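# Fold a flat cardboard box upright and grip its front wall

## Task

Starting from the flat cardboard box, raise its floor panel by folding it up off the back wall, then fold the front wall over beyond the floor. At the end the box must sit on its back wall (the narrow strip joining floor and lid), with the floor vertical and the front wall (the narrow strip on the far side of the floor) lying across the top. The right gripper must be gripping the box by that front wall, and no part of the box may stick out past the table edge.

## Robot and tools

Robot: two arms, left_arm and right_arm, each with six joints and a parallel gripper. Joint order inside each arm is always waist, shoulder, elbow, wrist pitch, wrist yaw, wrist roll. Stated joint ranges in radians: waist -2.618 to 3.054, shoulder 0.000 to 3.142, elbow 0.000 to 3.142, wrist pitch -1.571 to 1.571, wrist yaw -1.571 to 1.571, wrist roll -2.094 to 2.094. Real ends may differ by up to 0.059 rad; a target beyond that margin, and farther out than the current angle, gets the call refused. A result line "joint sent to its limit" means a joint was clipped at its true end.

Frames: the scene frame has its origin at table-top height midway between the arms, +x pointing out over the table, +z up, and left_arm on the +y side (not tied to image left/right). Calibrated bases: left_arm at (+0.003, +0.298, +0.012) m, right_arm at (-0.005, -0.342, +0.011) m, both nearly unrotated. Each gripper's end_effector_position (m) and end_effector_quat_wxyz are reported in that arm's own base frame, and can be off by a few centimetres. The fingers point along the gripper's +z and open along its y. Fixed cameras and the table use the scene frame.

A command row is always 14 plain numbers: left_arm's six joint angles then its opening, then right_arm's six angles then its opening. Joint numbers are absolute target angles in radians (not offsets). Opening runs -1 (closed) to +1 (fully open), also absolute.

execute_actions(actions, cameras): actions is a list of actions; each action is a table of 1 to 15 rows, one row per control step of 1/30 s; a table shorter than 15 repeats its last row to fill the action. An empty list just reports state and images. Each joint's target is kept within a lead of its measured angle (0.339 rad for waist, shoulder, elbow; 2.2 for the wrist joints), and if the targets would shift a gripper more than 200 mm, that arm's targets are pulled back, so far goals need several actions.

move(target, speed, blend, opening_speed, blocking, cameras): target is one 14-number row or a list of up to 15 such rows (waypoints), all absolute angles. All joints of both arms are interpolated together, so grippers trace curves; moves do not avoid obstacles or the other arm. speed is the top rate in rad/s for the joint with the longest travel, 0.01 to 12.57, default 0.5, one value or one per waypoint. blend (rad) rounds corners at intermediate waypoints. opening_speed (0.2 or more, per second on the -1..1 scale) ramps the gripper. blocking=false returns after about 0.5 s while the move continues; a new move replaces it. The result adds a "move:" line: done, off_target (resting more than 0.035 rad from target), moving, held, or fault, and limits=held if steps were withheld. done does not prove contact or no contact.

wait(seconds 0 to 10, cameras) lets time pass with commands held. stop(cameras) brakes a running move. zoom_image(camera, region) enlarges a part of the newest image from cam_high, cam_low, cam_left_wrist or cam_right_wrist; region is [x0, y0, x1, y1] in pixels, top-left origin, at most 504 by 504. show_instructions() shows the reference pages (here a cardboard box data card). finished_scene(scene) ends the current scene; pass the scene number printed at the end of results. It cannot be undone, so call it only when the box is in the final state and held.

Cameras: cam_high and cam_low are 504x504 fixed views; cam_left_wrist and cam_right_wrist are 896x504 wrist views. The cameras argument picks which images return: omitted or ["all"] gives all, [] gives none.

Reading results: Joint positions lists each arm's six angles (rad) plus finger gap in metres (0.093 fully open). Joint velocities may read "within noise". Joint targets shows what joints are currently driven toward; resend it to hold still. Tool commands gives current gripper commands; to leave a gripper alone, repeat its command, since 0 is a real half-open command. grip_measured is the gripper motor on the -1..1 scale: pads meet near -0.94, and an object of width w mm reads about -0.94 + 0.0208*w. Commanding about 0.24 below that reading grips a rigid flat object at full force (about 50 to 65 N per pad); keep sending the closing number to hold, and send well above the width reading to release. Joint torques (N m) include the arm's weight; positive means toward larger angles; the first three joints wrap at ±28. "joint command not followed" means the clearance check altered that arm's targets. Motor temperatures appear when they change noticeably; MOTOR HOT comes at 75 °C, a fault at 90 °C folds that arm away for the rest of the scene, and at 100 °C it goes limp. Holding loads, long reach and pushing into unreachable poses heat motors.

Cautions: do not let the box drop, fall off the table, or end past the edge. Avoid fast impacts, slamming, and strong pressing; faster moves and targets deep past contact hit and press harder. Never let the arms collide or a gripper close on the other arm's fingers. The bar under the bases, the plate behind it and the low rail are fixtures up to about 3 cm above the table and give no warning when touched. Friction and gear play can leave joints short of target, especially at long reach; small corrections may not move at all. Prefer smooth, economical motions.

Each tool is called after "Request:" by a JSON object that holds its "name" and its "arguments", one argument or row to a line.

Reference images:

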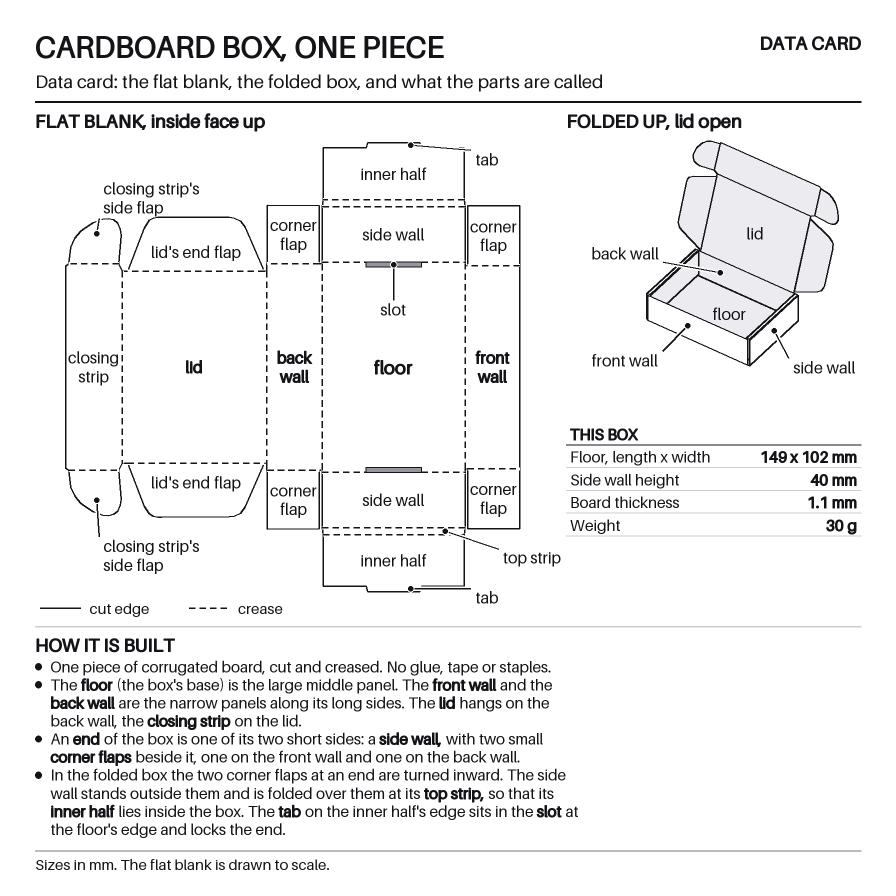

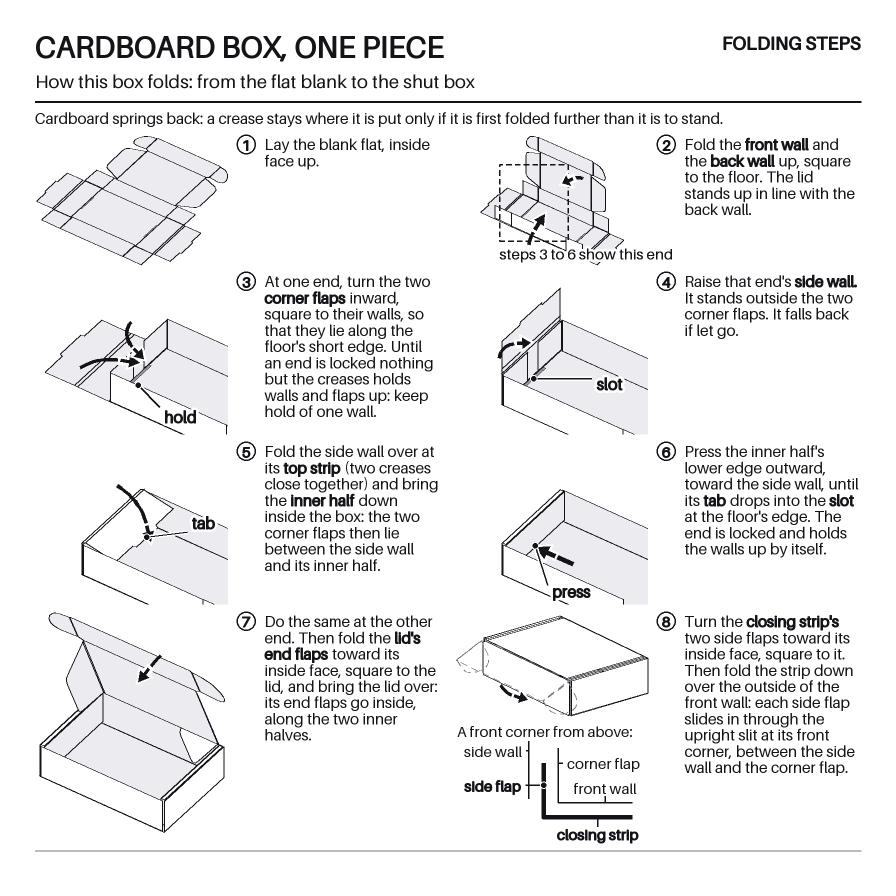

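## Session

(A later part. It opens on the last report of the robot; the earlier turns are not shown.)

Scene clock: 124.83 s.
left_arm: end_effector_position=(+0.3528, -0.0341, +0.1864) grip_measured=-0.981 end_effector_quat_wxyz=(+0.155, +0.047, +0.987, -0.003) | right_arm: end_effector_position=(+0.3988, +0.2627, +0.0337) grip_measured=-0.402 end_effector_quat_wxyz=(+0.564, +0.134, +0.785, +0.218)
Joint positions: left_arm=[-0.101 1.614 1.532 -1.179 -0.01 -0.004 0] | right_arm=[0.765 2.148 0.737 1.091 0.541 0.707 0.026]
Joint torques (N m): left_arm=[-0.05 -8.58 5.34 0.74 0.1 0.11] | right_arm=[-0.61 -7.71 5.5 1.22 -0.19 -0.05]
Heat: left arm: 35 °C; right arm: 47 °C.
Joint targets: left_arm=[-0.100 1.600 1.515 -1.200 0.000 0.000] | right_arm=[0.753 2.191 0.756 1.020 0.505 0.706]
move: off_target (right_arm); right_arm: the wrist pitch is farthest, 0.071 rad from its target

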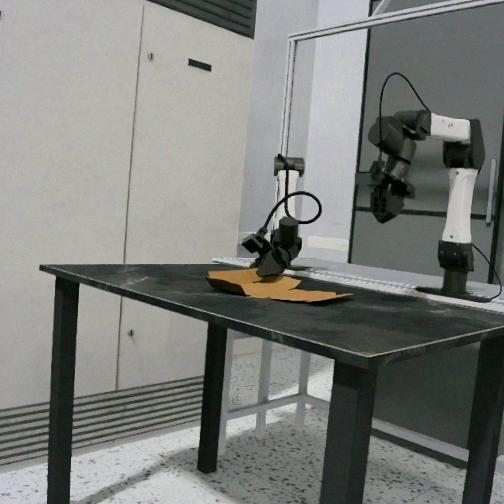

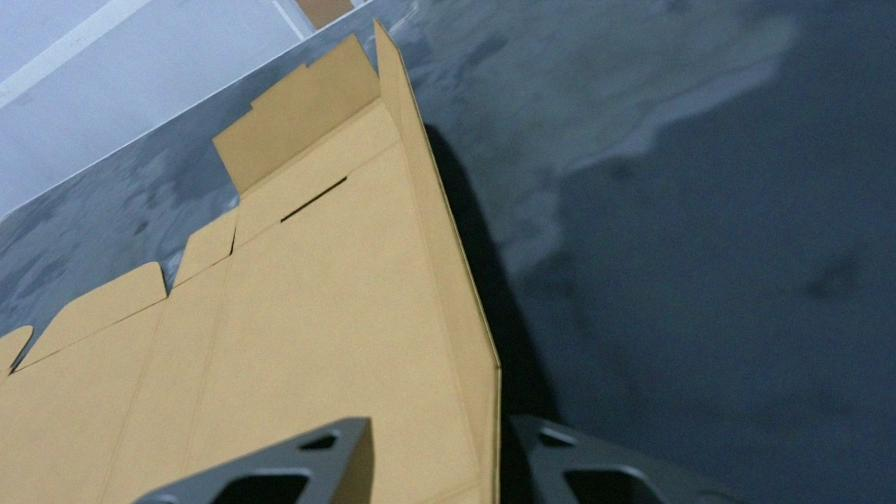

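Request:
{"name": "move", "arguments": {
  "target": [
    [-0.1,1.6,1.515,-1.2,0,0,-1,0.80,2.03,0.62,1.05,0.59,0.73,0.1],
    [-0.1,1.6,1.515,-1.2,0,0,-1,0.90,1.84,0.50,1.0,0.66,0.74,0.1]
  ],
  "speed": 0.25
}}

Scene clock: 128.20 s.
left_arm: end_effector_position=(+0.3528, -0.0341, +0.1864) grip_measured=-0.981 end_effector_quat_wxyz=(+0.155, +0.047, +0.987, -0.003) | right_arm: end_effector_position=(+0.3356, +0.2487, +0.0689) grip_measured=+0.098 end_effector_quat_wxyz=(+0.564, +0.125, +0.785, +0.223)
Joint positions: left_arm=[-0.101 1.614 1.532 -1.179 -0.01 -0.004 0] | right_arm=[0.879 1.874 0.509 1.03 0.633 0.737 0.05]
Joint torques (N m): left_arm=[-0.03 -8.57 5.3 0.73 0.08 0.12] | right_arm=[1.35 -13 3.49 1.62 0.36 0.07]
Heat: left arm: 35 °C; right arm: 47 °C.
Joint targets: left_arm=[-0.100 1.600 1.515 -1.200 0.000 0.000] | right_arm=[0.887 1.839 0.500 1.000 0.650 0.750]
move: done

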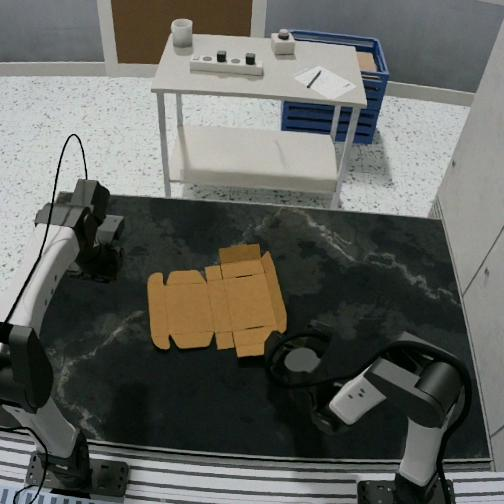

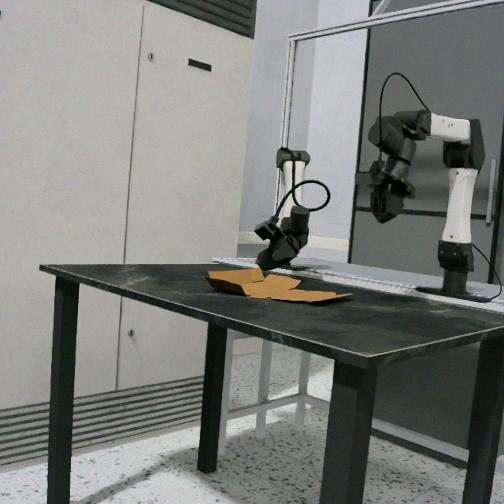

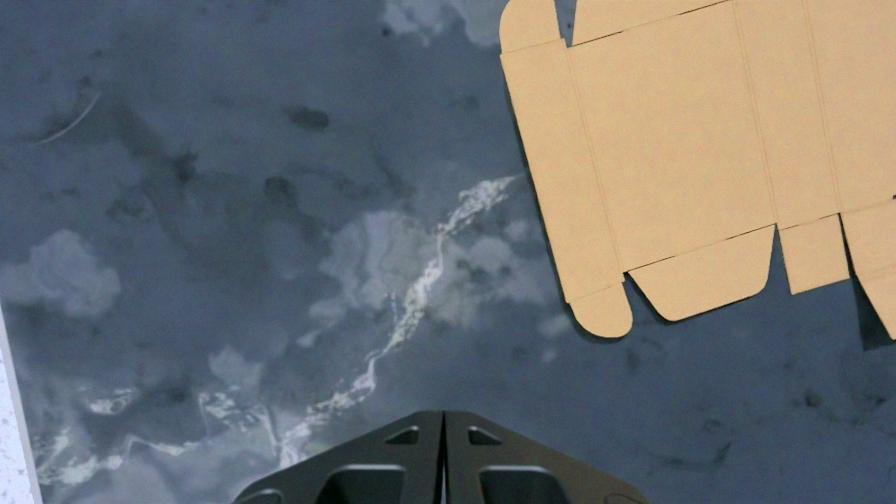

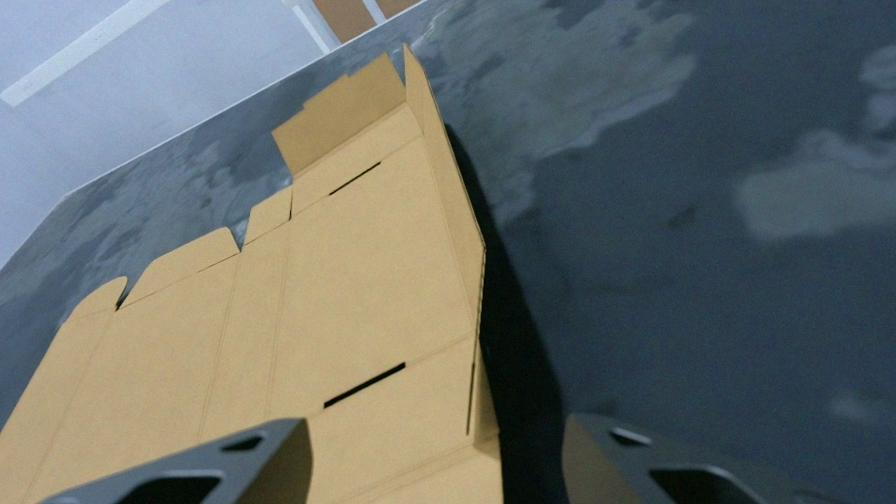

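Request:
{"name": "move", "arguments": {
  "target": [
    [-0.375,2.1,1.785,-1.18,0,0,-1,0.80,1.85,0.5,1.1,0.45,0.68,0.2],
    [-0.375,2.355,1.785,-0.92,0,0,-1,0.722,2.045,0.479,1.34,0.33,0.676,0.2]
  ],
  "speed": [0.5,0.3]
}}

Request:
{"name": "zoom_image", "arguments": {
  "camera": "cam_low",
  "region": [180, 210, 340, 320]
}}

Scene clock: 136.43 s.
left_arm: end_effector_position=(+0.4159, -0.1695, -0.0080) grip_measured=-0.981 end_effector_quat_wxyz=(+0.021, +0.196, +0.980, +0.000) | right_arm: end_effector_position=(+0.3583, +0.2405, +0.0459) grip_measured=+0.198 end_effector_quat_wxyz=(+0.544, +0.089, +0.786, +0.280)
Joint positions: left_arm=[-0.39 2.312 1.773 -0.992 -0.007 0.005 0] | right_arm=[0.725 2.024 0.487 1.266 0.349 0.684 0.055]
Joint torques (N m): left_arm=[-0.06 -8.62 7.06 1.06 0.07 0.12] | right_arm=[0.24 -7.83 2.81 2.94 -0.06 -0.11]
Motor temperatures (°C): left_arm=[21 35 29 24 23 22 21] | right_arm=[22 46 31 28 22 22 22]
Heat: left arm: 35 °C; right arm: 46 °C.
Joint targets: left_arm=[-0.388 2.355 1.785 -0.920 0.001 0.009] | right_arm=[0.722 2.046 0.480 1.339 0.331 0.676]
move: off_target (left_arm, right_arm); left_arm: the wrist pitch is farthest, 0.072 rad from its target; right_arm: the wrist pitch is farthest, 0.074 rad from its target

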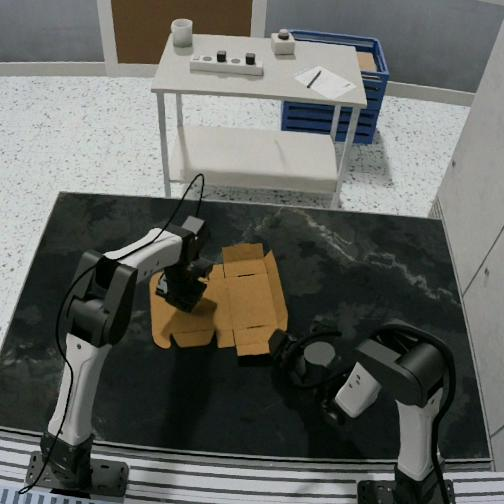

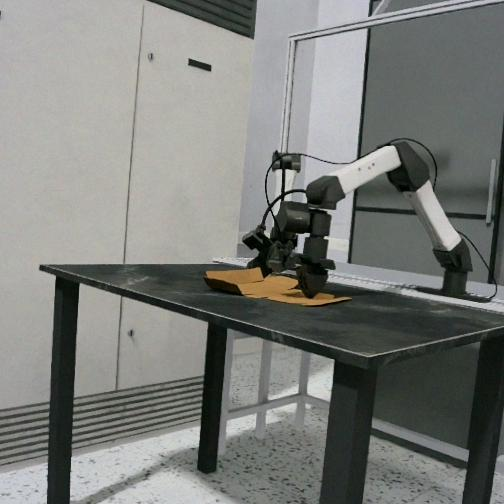

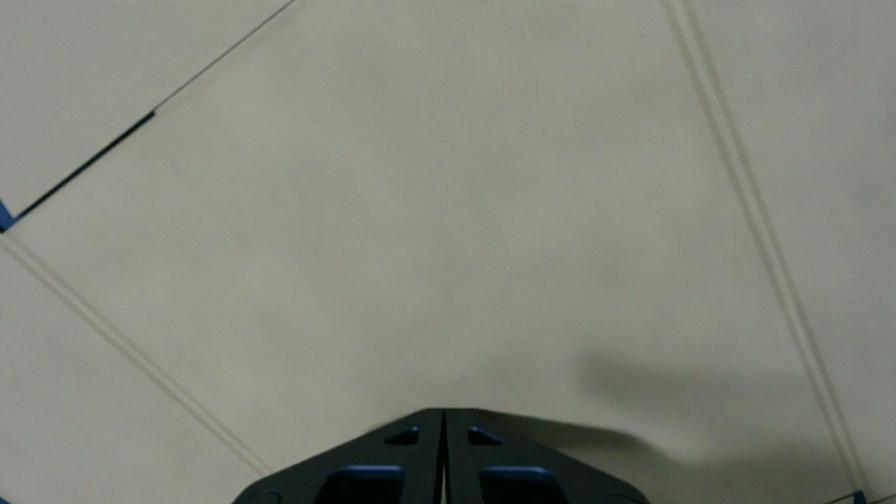

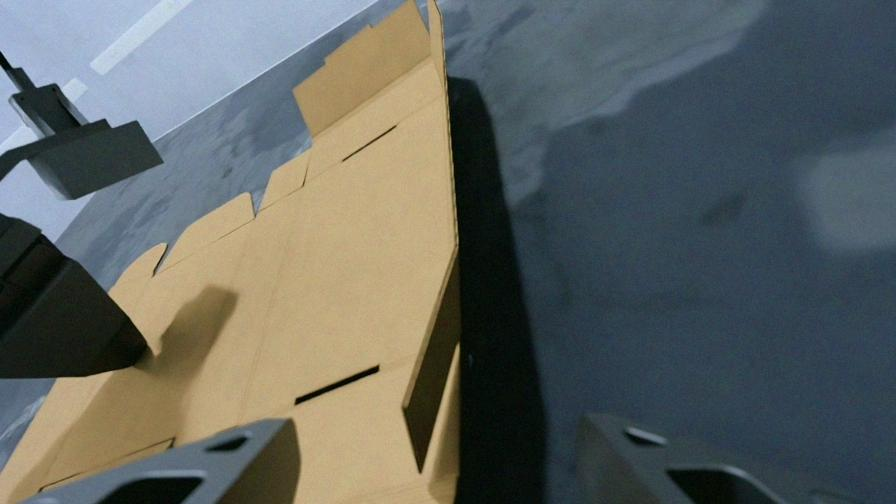

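Scaled by 3.150 (camera's finer frame: 720x720).

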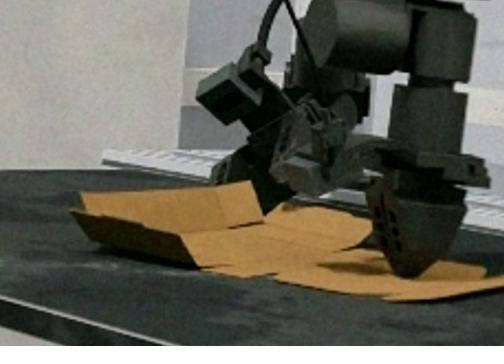

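Request:
{"name": "move", "arguments": {
  "target": [-0.39,2.355,1.785,-0.92,0,0,-1,0.640,2.285,0.782,1.26,0.25,0.657,0.2],
  "speed": 0.12,
  "cameras": ["cam_low","cam_right_wrist"]
}}

Request:
{"name": "zoom_image", "arguments": {
  "camera": "cam_low",
  "region": [180, 210, 340, 320]
}}

Scene clock: 140.63 s.
left_arm: end_effector_position=(+0.4159, -0.1695, -0.0080) grip_measured=-0.981 end_effector_quat_wxyz=(+0.021, +0.196, +0.980, +0.000) | right_arm: end_effector_position=(+0.4246, +0.2652, +0.0507) grip_measured=+0.198 end_effector_quat_wxyz=(+0.585, +0.091, +0.752, +0.291)
Joint positions: left_arm=[-0.39 2.312 1.773 -0.992 -0.007 0.005 0] | right_arm=[0.664 2.22 0.762 1.303 0.319 0.632 0.055]
Joint torques (N m): left_arm=[-0.14 -8.66 7.02 1.07 0.08 0.02] | right_arm=[-0.54 -6.02 5.37 1.66 -0.53 0.12]
Heat: left arm: 35 °C; right arm: 46 °C.
Joint targets: left_arm=[-0.390 2.355 1.785 -0.920 0.000 0.000] | right_arm=[0.652 2.285 0.781 1.260 0.259 0.648]
move: off_target (left_arm, right_arm); left_arm: the wrist pitch is farthest, 0.072 rad from its target; right_arm: the wrist yaw is farthest, 0.069 rad from its target

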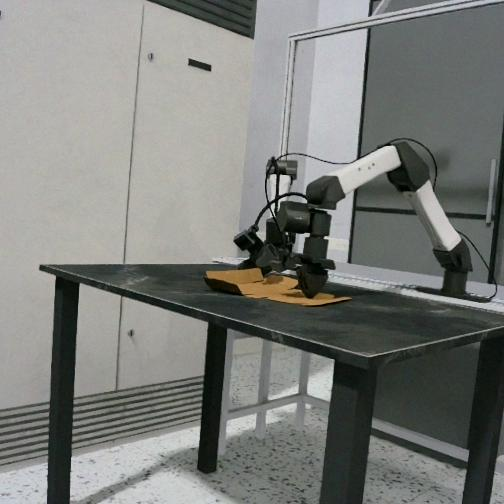

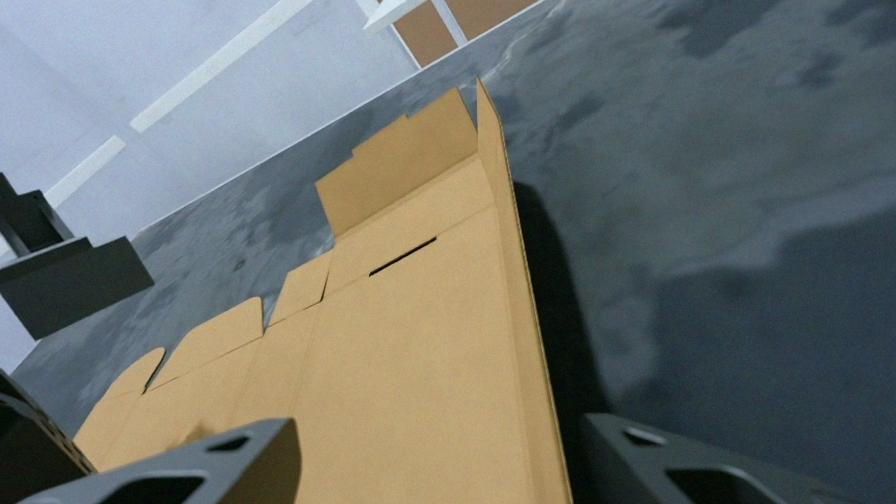

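Scaled by 3.150 (camera's finer frame: 720x720).

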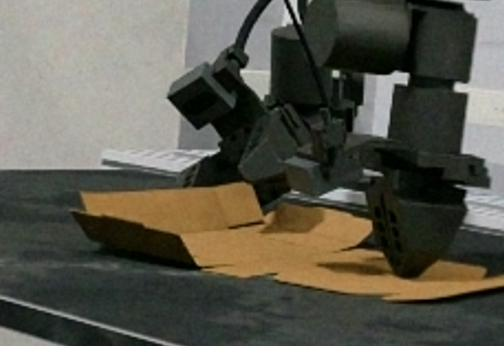

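Request:
{"name": "move", "arguments": {
  "target": [
    [-0.39,2.355,1.785,-0.92,0,0,-1,0.66,2.15,0.77,1.22,0.27,0.657,0.2],
    [-0.39,2.355,1.785,-0.92,0,0,-1,0.715,2.02,0.479,1.335,0.33,0.676,0.2],
    [-0.39,2.355,1.785,-0.92,0,0,-1,0.712,2.06,0.479,1.36,0.33,0.676,-0.4]
  ],
  "speed": [0.2,0.25,0.15],
  "cameras": ["cam_low","cam_right_wrist"]
}}

Scene clock: 145.73 s.
left_arm: end_effector_position=(+0.4159, -0.1695, -0.0080) grip_measured=-0.981 end_effector_quat_wxyz=(+0.021, +0.196, +0.980, +0.000) | right_arm: end_effector_position=(+0.3642, +0.2353, +0.0440) grip_measured=-0.398 end_effector_quat_wxyz=(+0.546, +0.086, +0.783, +0.286)
Joint positions: left_arm=[-0.39 2.312 1.773 -0.992 -0.007 0.005 0] | right_arm=[0.692 2.05 0.487 1.307 0.308 0.671 0.026]
Joint torques (N m): left_arm=[-0.16 -8.59 7.02 1.08 0.07 0.03] | right_arm=[1.25 -9.2 2.69 2.71 0.26 0.08]
Heat: left arm: 35 °C; right arm: 46 °C.
Joint targets: left_arm=[-0.390 2.355 1.785 -0.920 0.000 0.000] | right_arm=[0.699 2.060 0.480 1.359 0.320 0.684]
move: off_target (left_arm, right_arm); target 3's new numbers were sent with right_arm's wrist pitch 0.053 rad from that target; left_arm: the wrist pitch is farthest, 0.072 rad from its target; right_arm: the wrist pitch is farthest, 0.053 rad from its target

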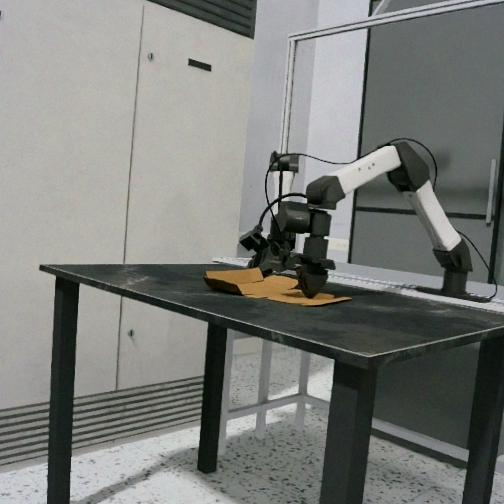

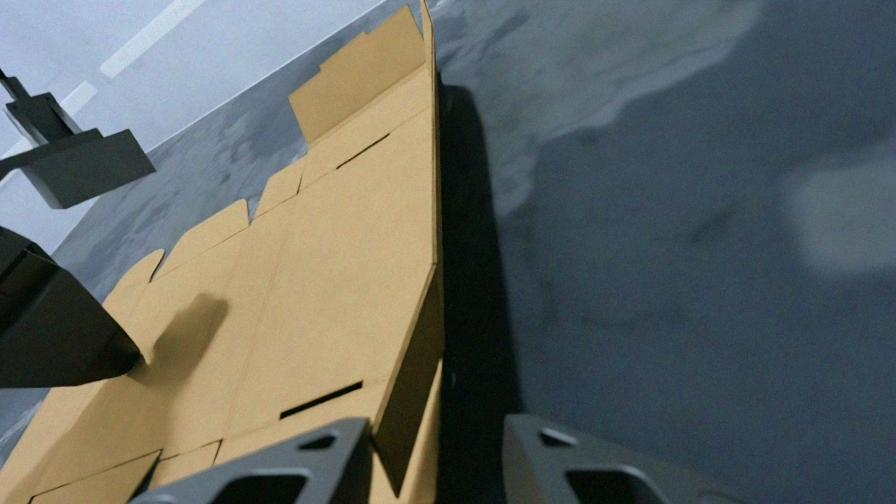

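Request:
{"name": "move", "arguments": {
  "target": [-0.39,2.355,1.785,-0.92,0,0,-1,0.637,2.26,0.778,1.25,0.24,0.657,-0.4],
  "speed": 0.12,
  "cameras": ["cam_low","cam_right_wrist"]
}}

Request:
{"name": "zoom_image", "arguments": {
  "camera": "cam_low",
  "region": [180, 210, 340, 320]
}}

Scene clock: 149.93 s.
left_arm: end_effector_position=(+0.4159, -0.1695, -0.0080) grip_measured=-0.981 end_effector_quat_wxyz=(+0.021, +0.196, +0.980, +0.000) | right_arm: end_effector_position=(+0.4263, +0.2607, +0.0437) grip_measured=-0.398 end_effector_quat_wxyz=(+0.571, +0.093, +0.759, +0.299)
Joint positions: left_arm=[-0.39 2.312 1.773 -0.992 -0.007 0.005 0] | right_arm=[0.641 2.227 0.756 1.295 0.276 0.653 0.026]
Joint torques (N m): left_arm=[-0.16 -8.57 7.01 1.06 0.05 0.01] | right_arm=[0.14 -9.05 5.53 1.65 -0.16 -0.08]
Heat: left arm: 35 °C; right arm: 45 °C.
Joint targets: left_arm=[-0.390 2.355 1.785 -0.920 0.000 0.000] | right_arm=[0.637 2.261 0.778 1.251 0.250 0.648]
move: off_target (left_arm, right_arm); left_arm: the wrist pitch is farthest, 0.072 rad from its target; right_arm: the wrist pitch is farthest, 0.045 rad from its target

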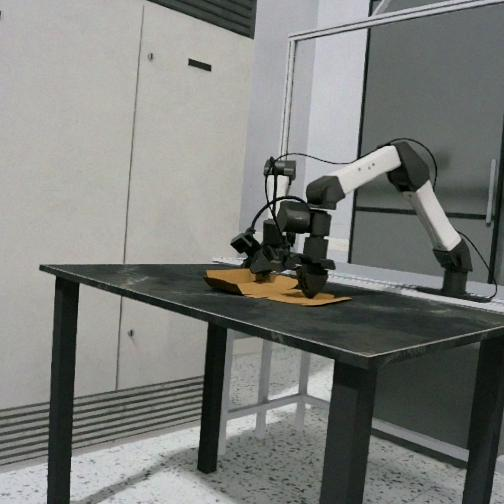

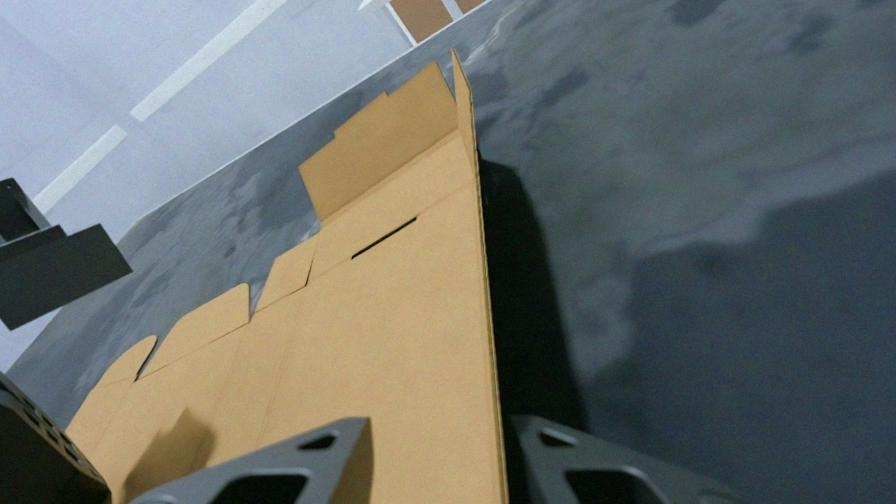

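Scaled by 3.150 (camera's finer frame: 720x720).

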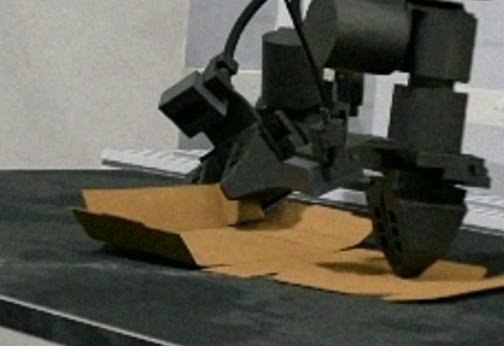

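Request:
{"name": "move", "arguments": {
  "target": [
    [-0.39,2.355,1.785,-0.92,0,0,-1,0.617,2.31,0.778,1.28,0.24,0.66,-0.4],
    [-0.39,2.355,1.785,-0.92,0,0,-1,0.617,2.31,0.778,1.28,0.24,0.66,-1]
  ],
  "speed": 0.1,
  "opening_speed": 0.4
}}

Request:
{"name": "zoom_image", "arguments": {
  "camera": "cam_low",
  "region": [180, 210, 340, 320]
}}

Scene clock: 153.93 s.
left_arm: end_effector_position=(+0.4212, -0.1654, -0.0078) grip_measured=-0.981 end_effector_quat_wxyz=(+0.028, +0.190, +0.981, -0.001) | right_arm: end_effector_position=(+0.4368, +0.2547, +0.0456) grip_measured=-0.974 end_effector_quat_wxyz=(+0.582, +0.099, +0.749, +0.301)
Joint positions: left_arm=[-0.377 2.312 1.773 -0.978 -0.009 0.005 0] | right_arm=[0.616 2.253 0.779 1.326 0.268 0.648 0]
Joint torques (N m): left_arm=[-0.2 -8.64 7.05 0.97 0.06 0.01] | right_arm=[0.69 -7.05 3.75 1.64 -0.2 0.07]
Heat: left arm: 35 °C; right arm: 45 °C.
Joint targets: left_arm=[-0.378 2.355 1.785 -0.920 0.000 0.000] | right_arm=[0.618 2.309 0.778 1.281 0.239 0.660]
move: off_target (left_arm, right_arm); target 2's new numbers were sent with right_arm's shoulder 0.060 rad from that target; left_arm: the wrist pitch is farthest, 0.058 rad from its target; right_arm: the shoulder is farthest, 0.057 rad from its target

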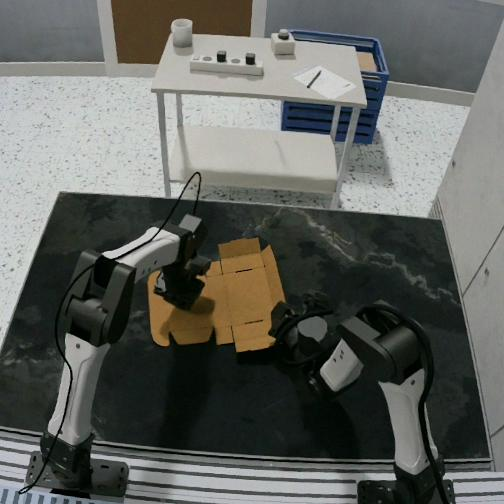

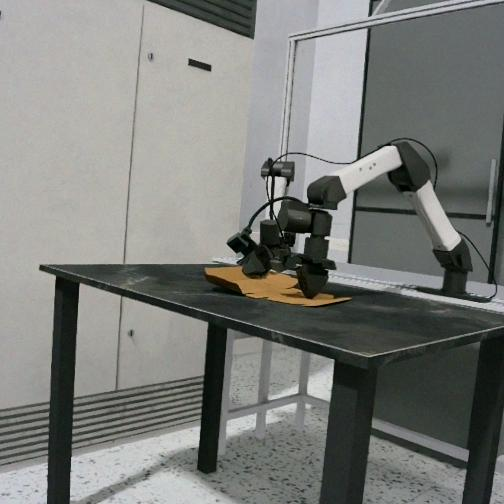

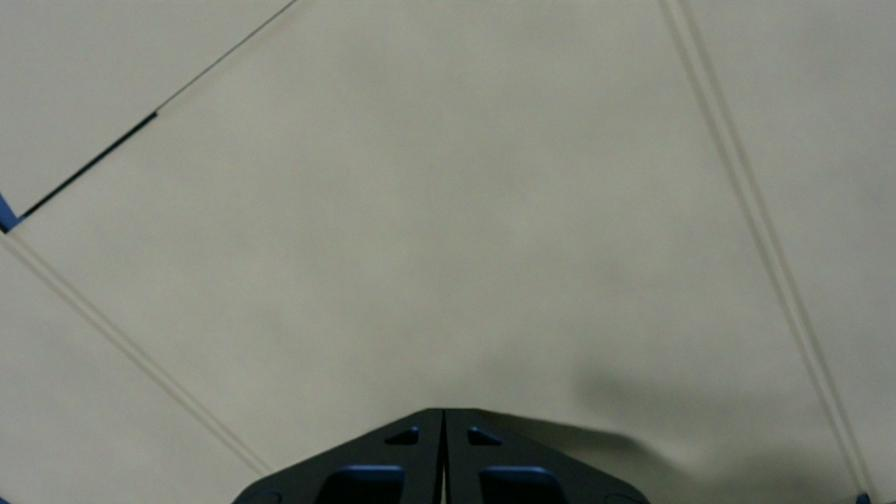

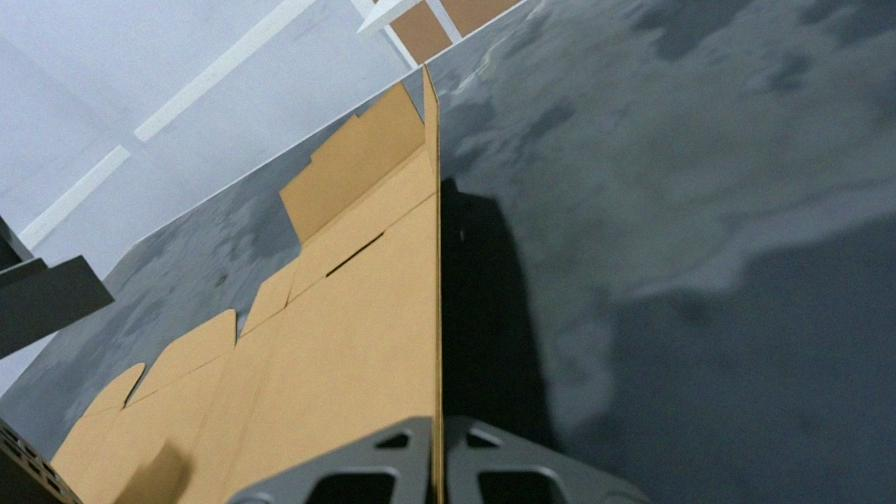

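Scaled by 3.150 (camera's finer frame: 720x720).

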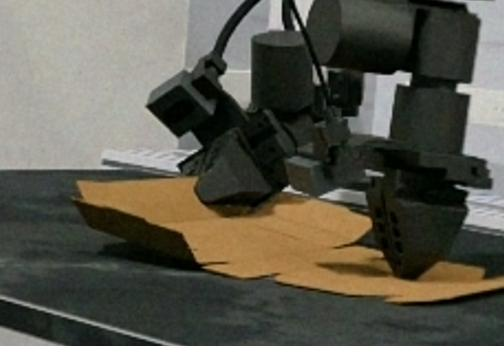

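Request:
{"name": "move", "arguments": {
  "target": [
    [-0.38,2.15,1.785,-1.12,0,0,-1,0.617,2.27,0.778,1.28,0.24,0.66,-1],
    [-0.291,2.10,1.695,-1.08,0,0,-1,0.617,2.25,0.778,1.28,0.24,0.66,-1],
    [-0.291,2.305,1.695,-0.88,0,0,-1,0.617,2.25,0.778,1.28,0.24,0.66,-1],
    [-0.291,2.305,1.695,-0.88,0,0,-1,0.80,2.05,0.92,0.95,0.49,0.184,-1]
  ],
  "speed": [0.3,0.3,0.25,0.2]
}}

Request:
{"name": "zoom_image", "arguments": {
  "camera": "cam_low",
  "region": [180, 200, 340, 320]
}}

Scene clock: 165.47 s.
left_arm: end_effector_position=(+0.4294, -0.1240, -0.0074) grip_measured=-0.981 end_effector_quat_wxyz=(+0.035, +0.144, +0.989, -0.001) | right_arm: end_effector_position=(+0.4286, +0.2888, +0.0871) grip_measured=-0.975 end_effector_quat_wxyz=(+0.629, -0.044, +0.770, +0.096)
Joint positions: left_arm=[-0.284 2.275 1.71 -0.936 -0.007 0.005 0] | right_arm=[0.762 2.095 0.894 0.977 0.543 0.211 0]
Joint torques (N m): left_arm=[-0.68 -9.54 4.81 1.01 0.06 0.03] | right_arm=[4.12 -17.31 7.01 1.74 -0.39 -0.2]
Heat: left arm: 35 °C; right arm: 46 °C.
Joint targets: left_arm=[-0.290 2.305 1.695 -0.879 0.000 0.000] | right_arm=[0.800 2.051 0.919 0.949 0.491 0.194]
move: off_target (left_arm, right_arm); left_arm: the wrist pitch is farthest, 0.056 rad from its target; right_arm: the wrist yaw is farthest, 0.053 rad from its target

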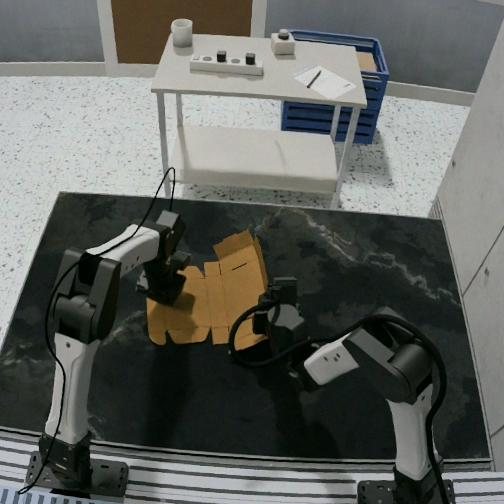

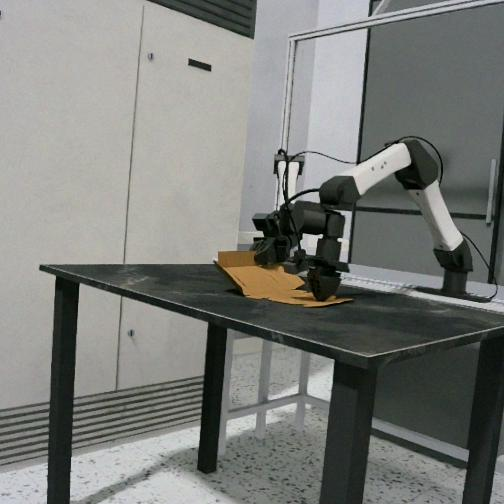

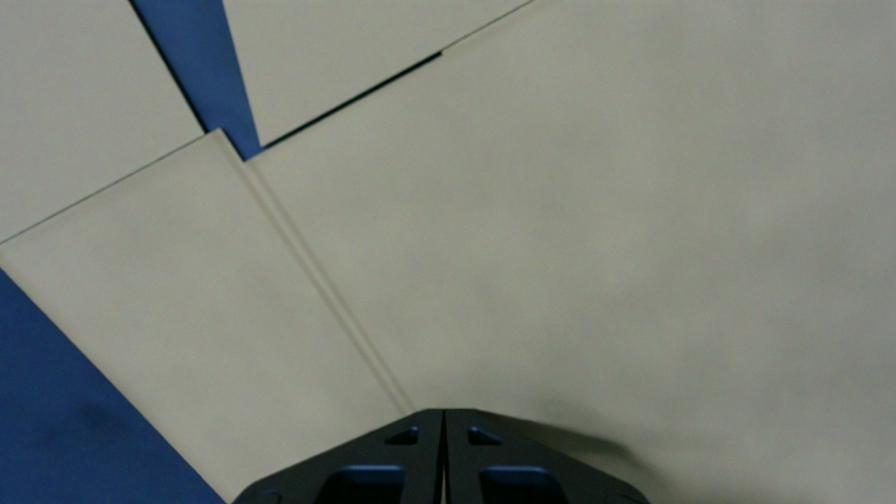

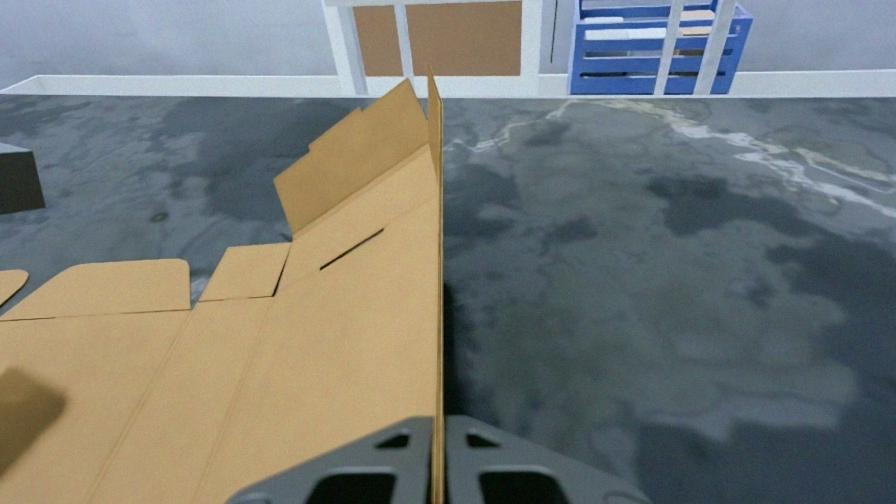

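Scaled by 3.150 (camera's finer frame: 720x720).

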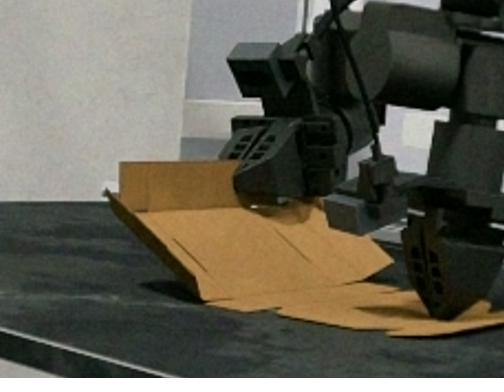

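Request:
{"name": "move", "arguments": {
  "target": [-0.291,2.305,1.695,-0.88,0,0,-1,0.985,2.20,1.19,0.82,0.80,-0.565,-1],
  "speed": 0.2,
  "cameras": ["cam_low","cam_right_wrist","cam_high"]
}}

Request:
{"name": "zoom_image", "arguments": {
  "camera": "cam_low",
  "region": [180, 200, 340, 320]
}}

Scene clock: 170.63 s.
left_arm: end_effector_position=(+0.4294, -0.1227, -0.0074) grip_measured=-0.981 end_effector_quat_wxyz=(+0.035, +0.144, +0.989, +0.003) | right_arm: end_effector_position=(+0.4164, +0.3602, +0.1335) grip_measured=-0.976 end_effector_quat_wxyz=(+0.649, -0.266, +0.689, -0.184)
Joint positions: left_arm=[-0.284 2.275 1.71 -0.938 -0.015 0.005 0] | right_arm=[0.945 2.168 1.173 0.858 0.848 -0.542 0]
Joint torques (N m): left_arm=[-0.73 -9.59 4.93 0.98 0.11 0.01] | right_arm=[4.29 -11.37 7.19 1.52 -0.36 -0.19]
Heat: left arm: 35 °C; right arm: 46 °C.
Joint targets: left_arm=[-0.291 2.305 1.695 -0.880 -0.001 0.000] | right_arm=[0.984 2.200 1.190 0.820 0.800 -0.565]
move: off_target (left_arm, right_arm); left_arm: the wrist pitch is farthest, 0.058 rad from its target; right_arm: the wrist yaw is farthest, 0.048 rad from its target
Images, in order (width x height): cam_high 504x504, cam_low 504x504, cam_right_wrist 896x504.

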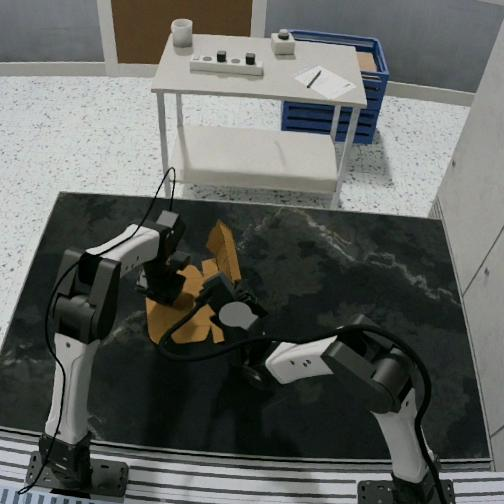

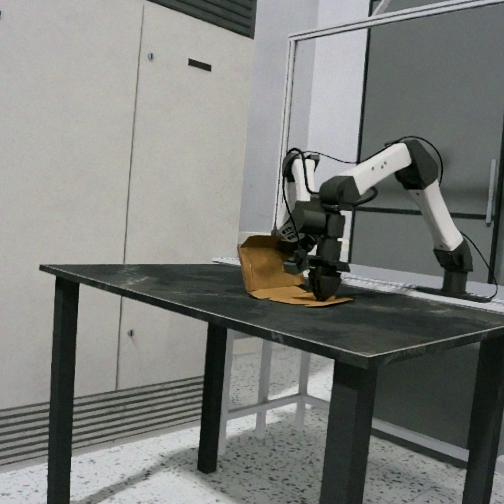

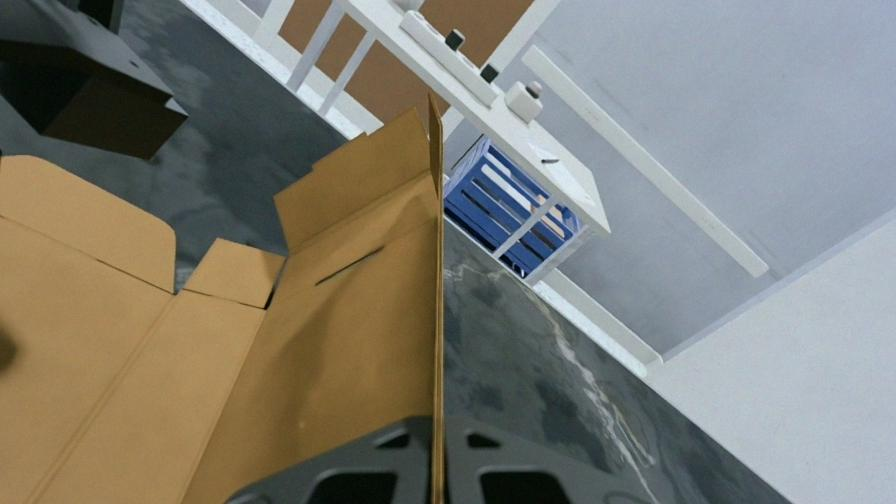

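Scaled by 3.150 (camera's finer frame: 720x720).

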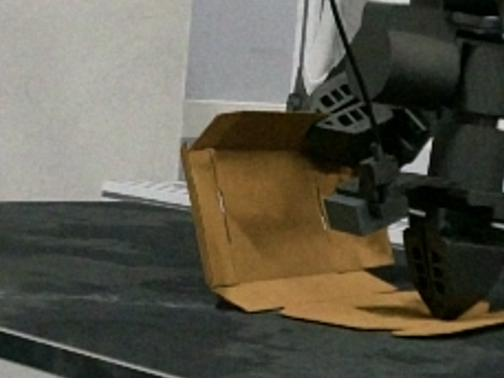

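Request:
{"name": "move", "arguments": {
  "target": [
    [-0.291,2.305,1.695,-0.88,0,0,-1,1.02,2.36,1.23,1.02,0.87,-1.1,-1],
    [-0.291,2.305,1.695,-0.88,0,0,-1,1.04,2.465,1.279,1.16,0.92,-1.571,-1]
  ],
  "speed": 0.18,
  "cameras": ["cam_low","cam_right_wrist","cam_high"]
}}

Request:
{"name": "zoom_image", "arguments": {
  "camera": "cam_low",
  "region": [180, 200, 340, 320]
}}

Scene clock: 177.77 s.
left_arm: end_effector_position=(+0.4231, -0.1393, -0.0075) grip_measured=-0.981 end_effector_quat_wxyz=(+0.029, +0.151, +0.988, -0.020) | right_arm: end_effector_position=(+0.4043, +0.4027, +0.1074) grip_measured=-0.977 end_effector_quat_wxyz=(+0.561, -0.495, +0.482, -0.457)
Joint positions: left_arm=[-0.307 2.275 1.71 -0.942 0.03 -0.004 0] | right_arm=[1.017 2.414 1.29 1.198 0.9 -1.541 0]
Joint torques (N m): left_arm=[0.05 -9.57 4.85 1.03 -0.18 0.04] | right_arm=[2.81 -10.65 4.51 1.45 0.21 -0.22]
Heat: left arm: 35 °C; right arm: 46 °C.
Joint targets: left_arm=[-0.304 2.305 1.695 -0.881 0.011 -0.009] | right_arm=[1.041 2.466 1.280 1.161 0.916 -1.571]
move: off_target (left_arm, right_arm); left_arm: the wrist pitch is farthest, 0.062 rad from its target; right_arm: the shoulder is farthest, 0.051 rad from its target
Images, in order (width x height): cam_high 504x504, cam_low 504x504, cam_right_wrist 896x504.

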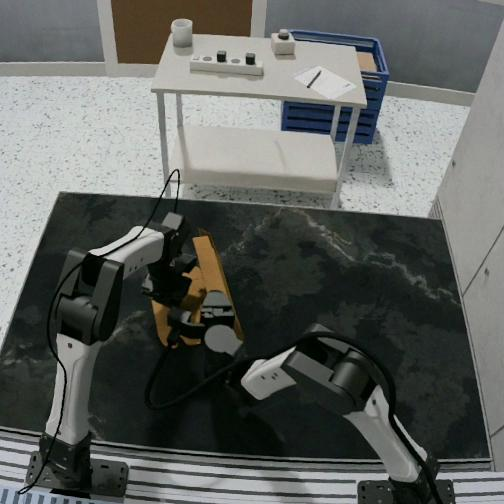

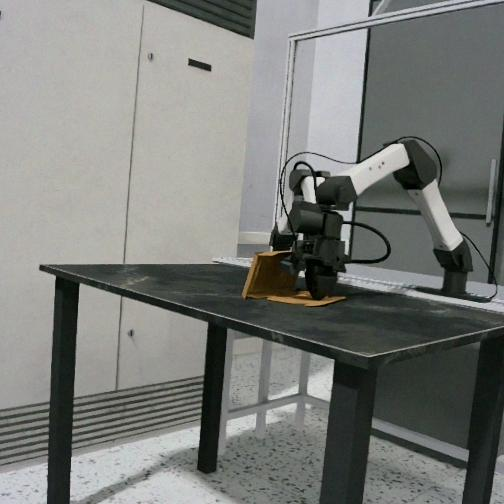

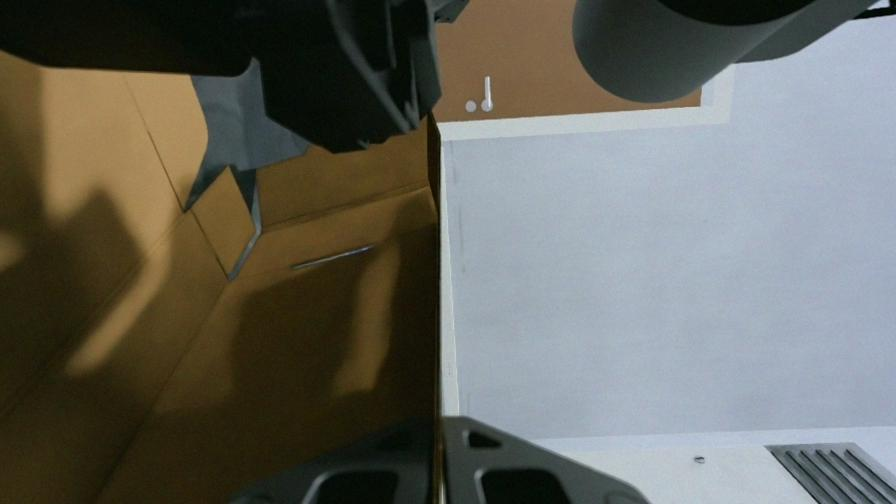

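Scaled by 3.150 (camera's finer frame: 720x720).

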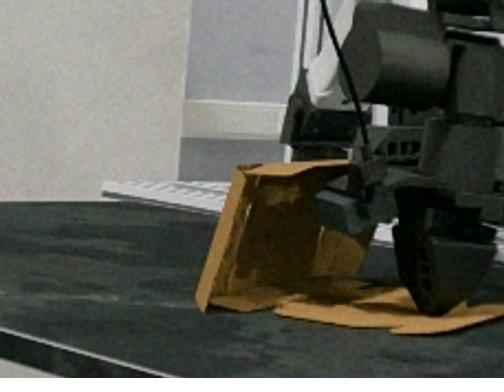

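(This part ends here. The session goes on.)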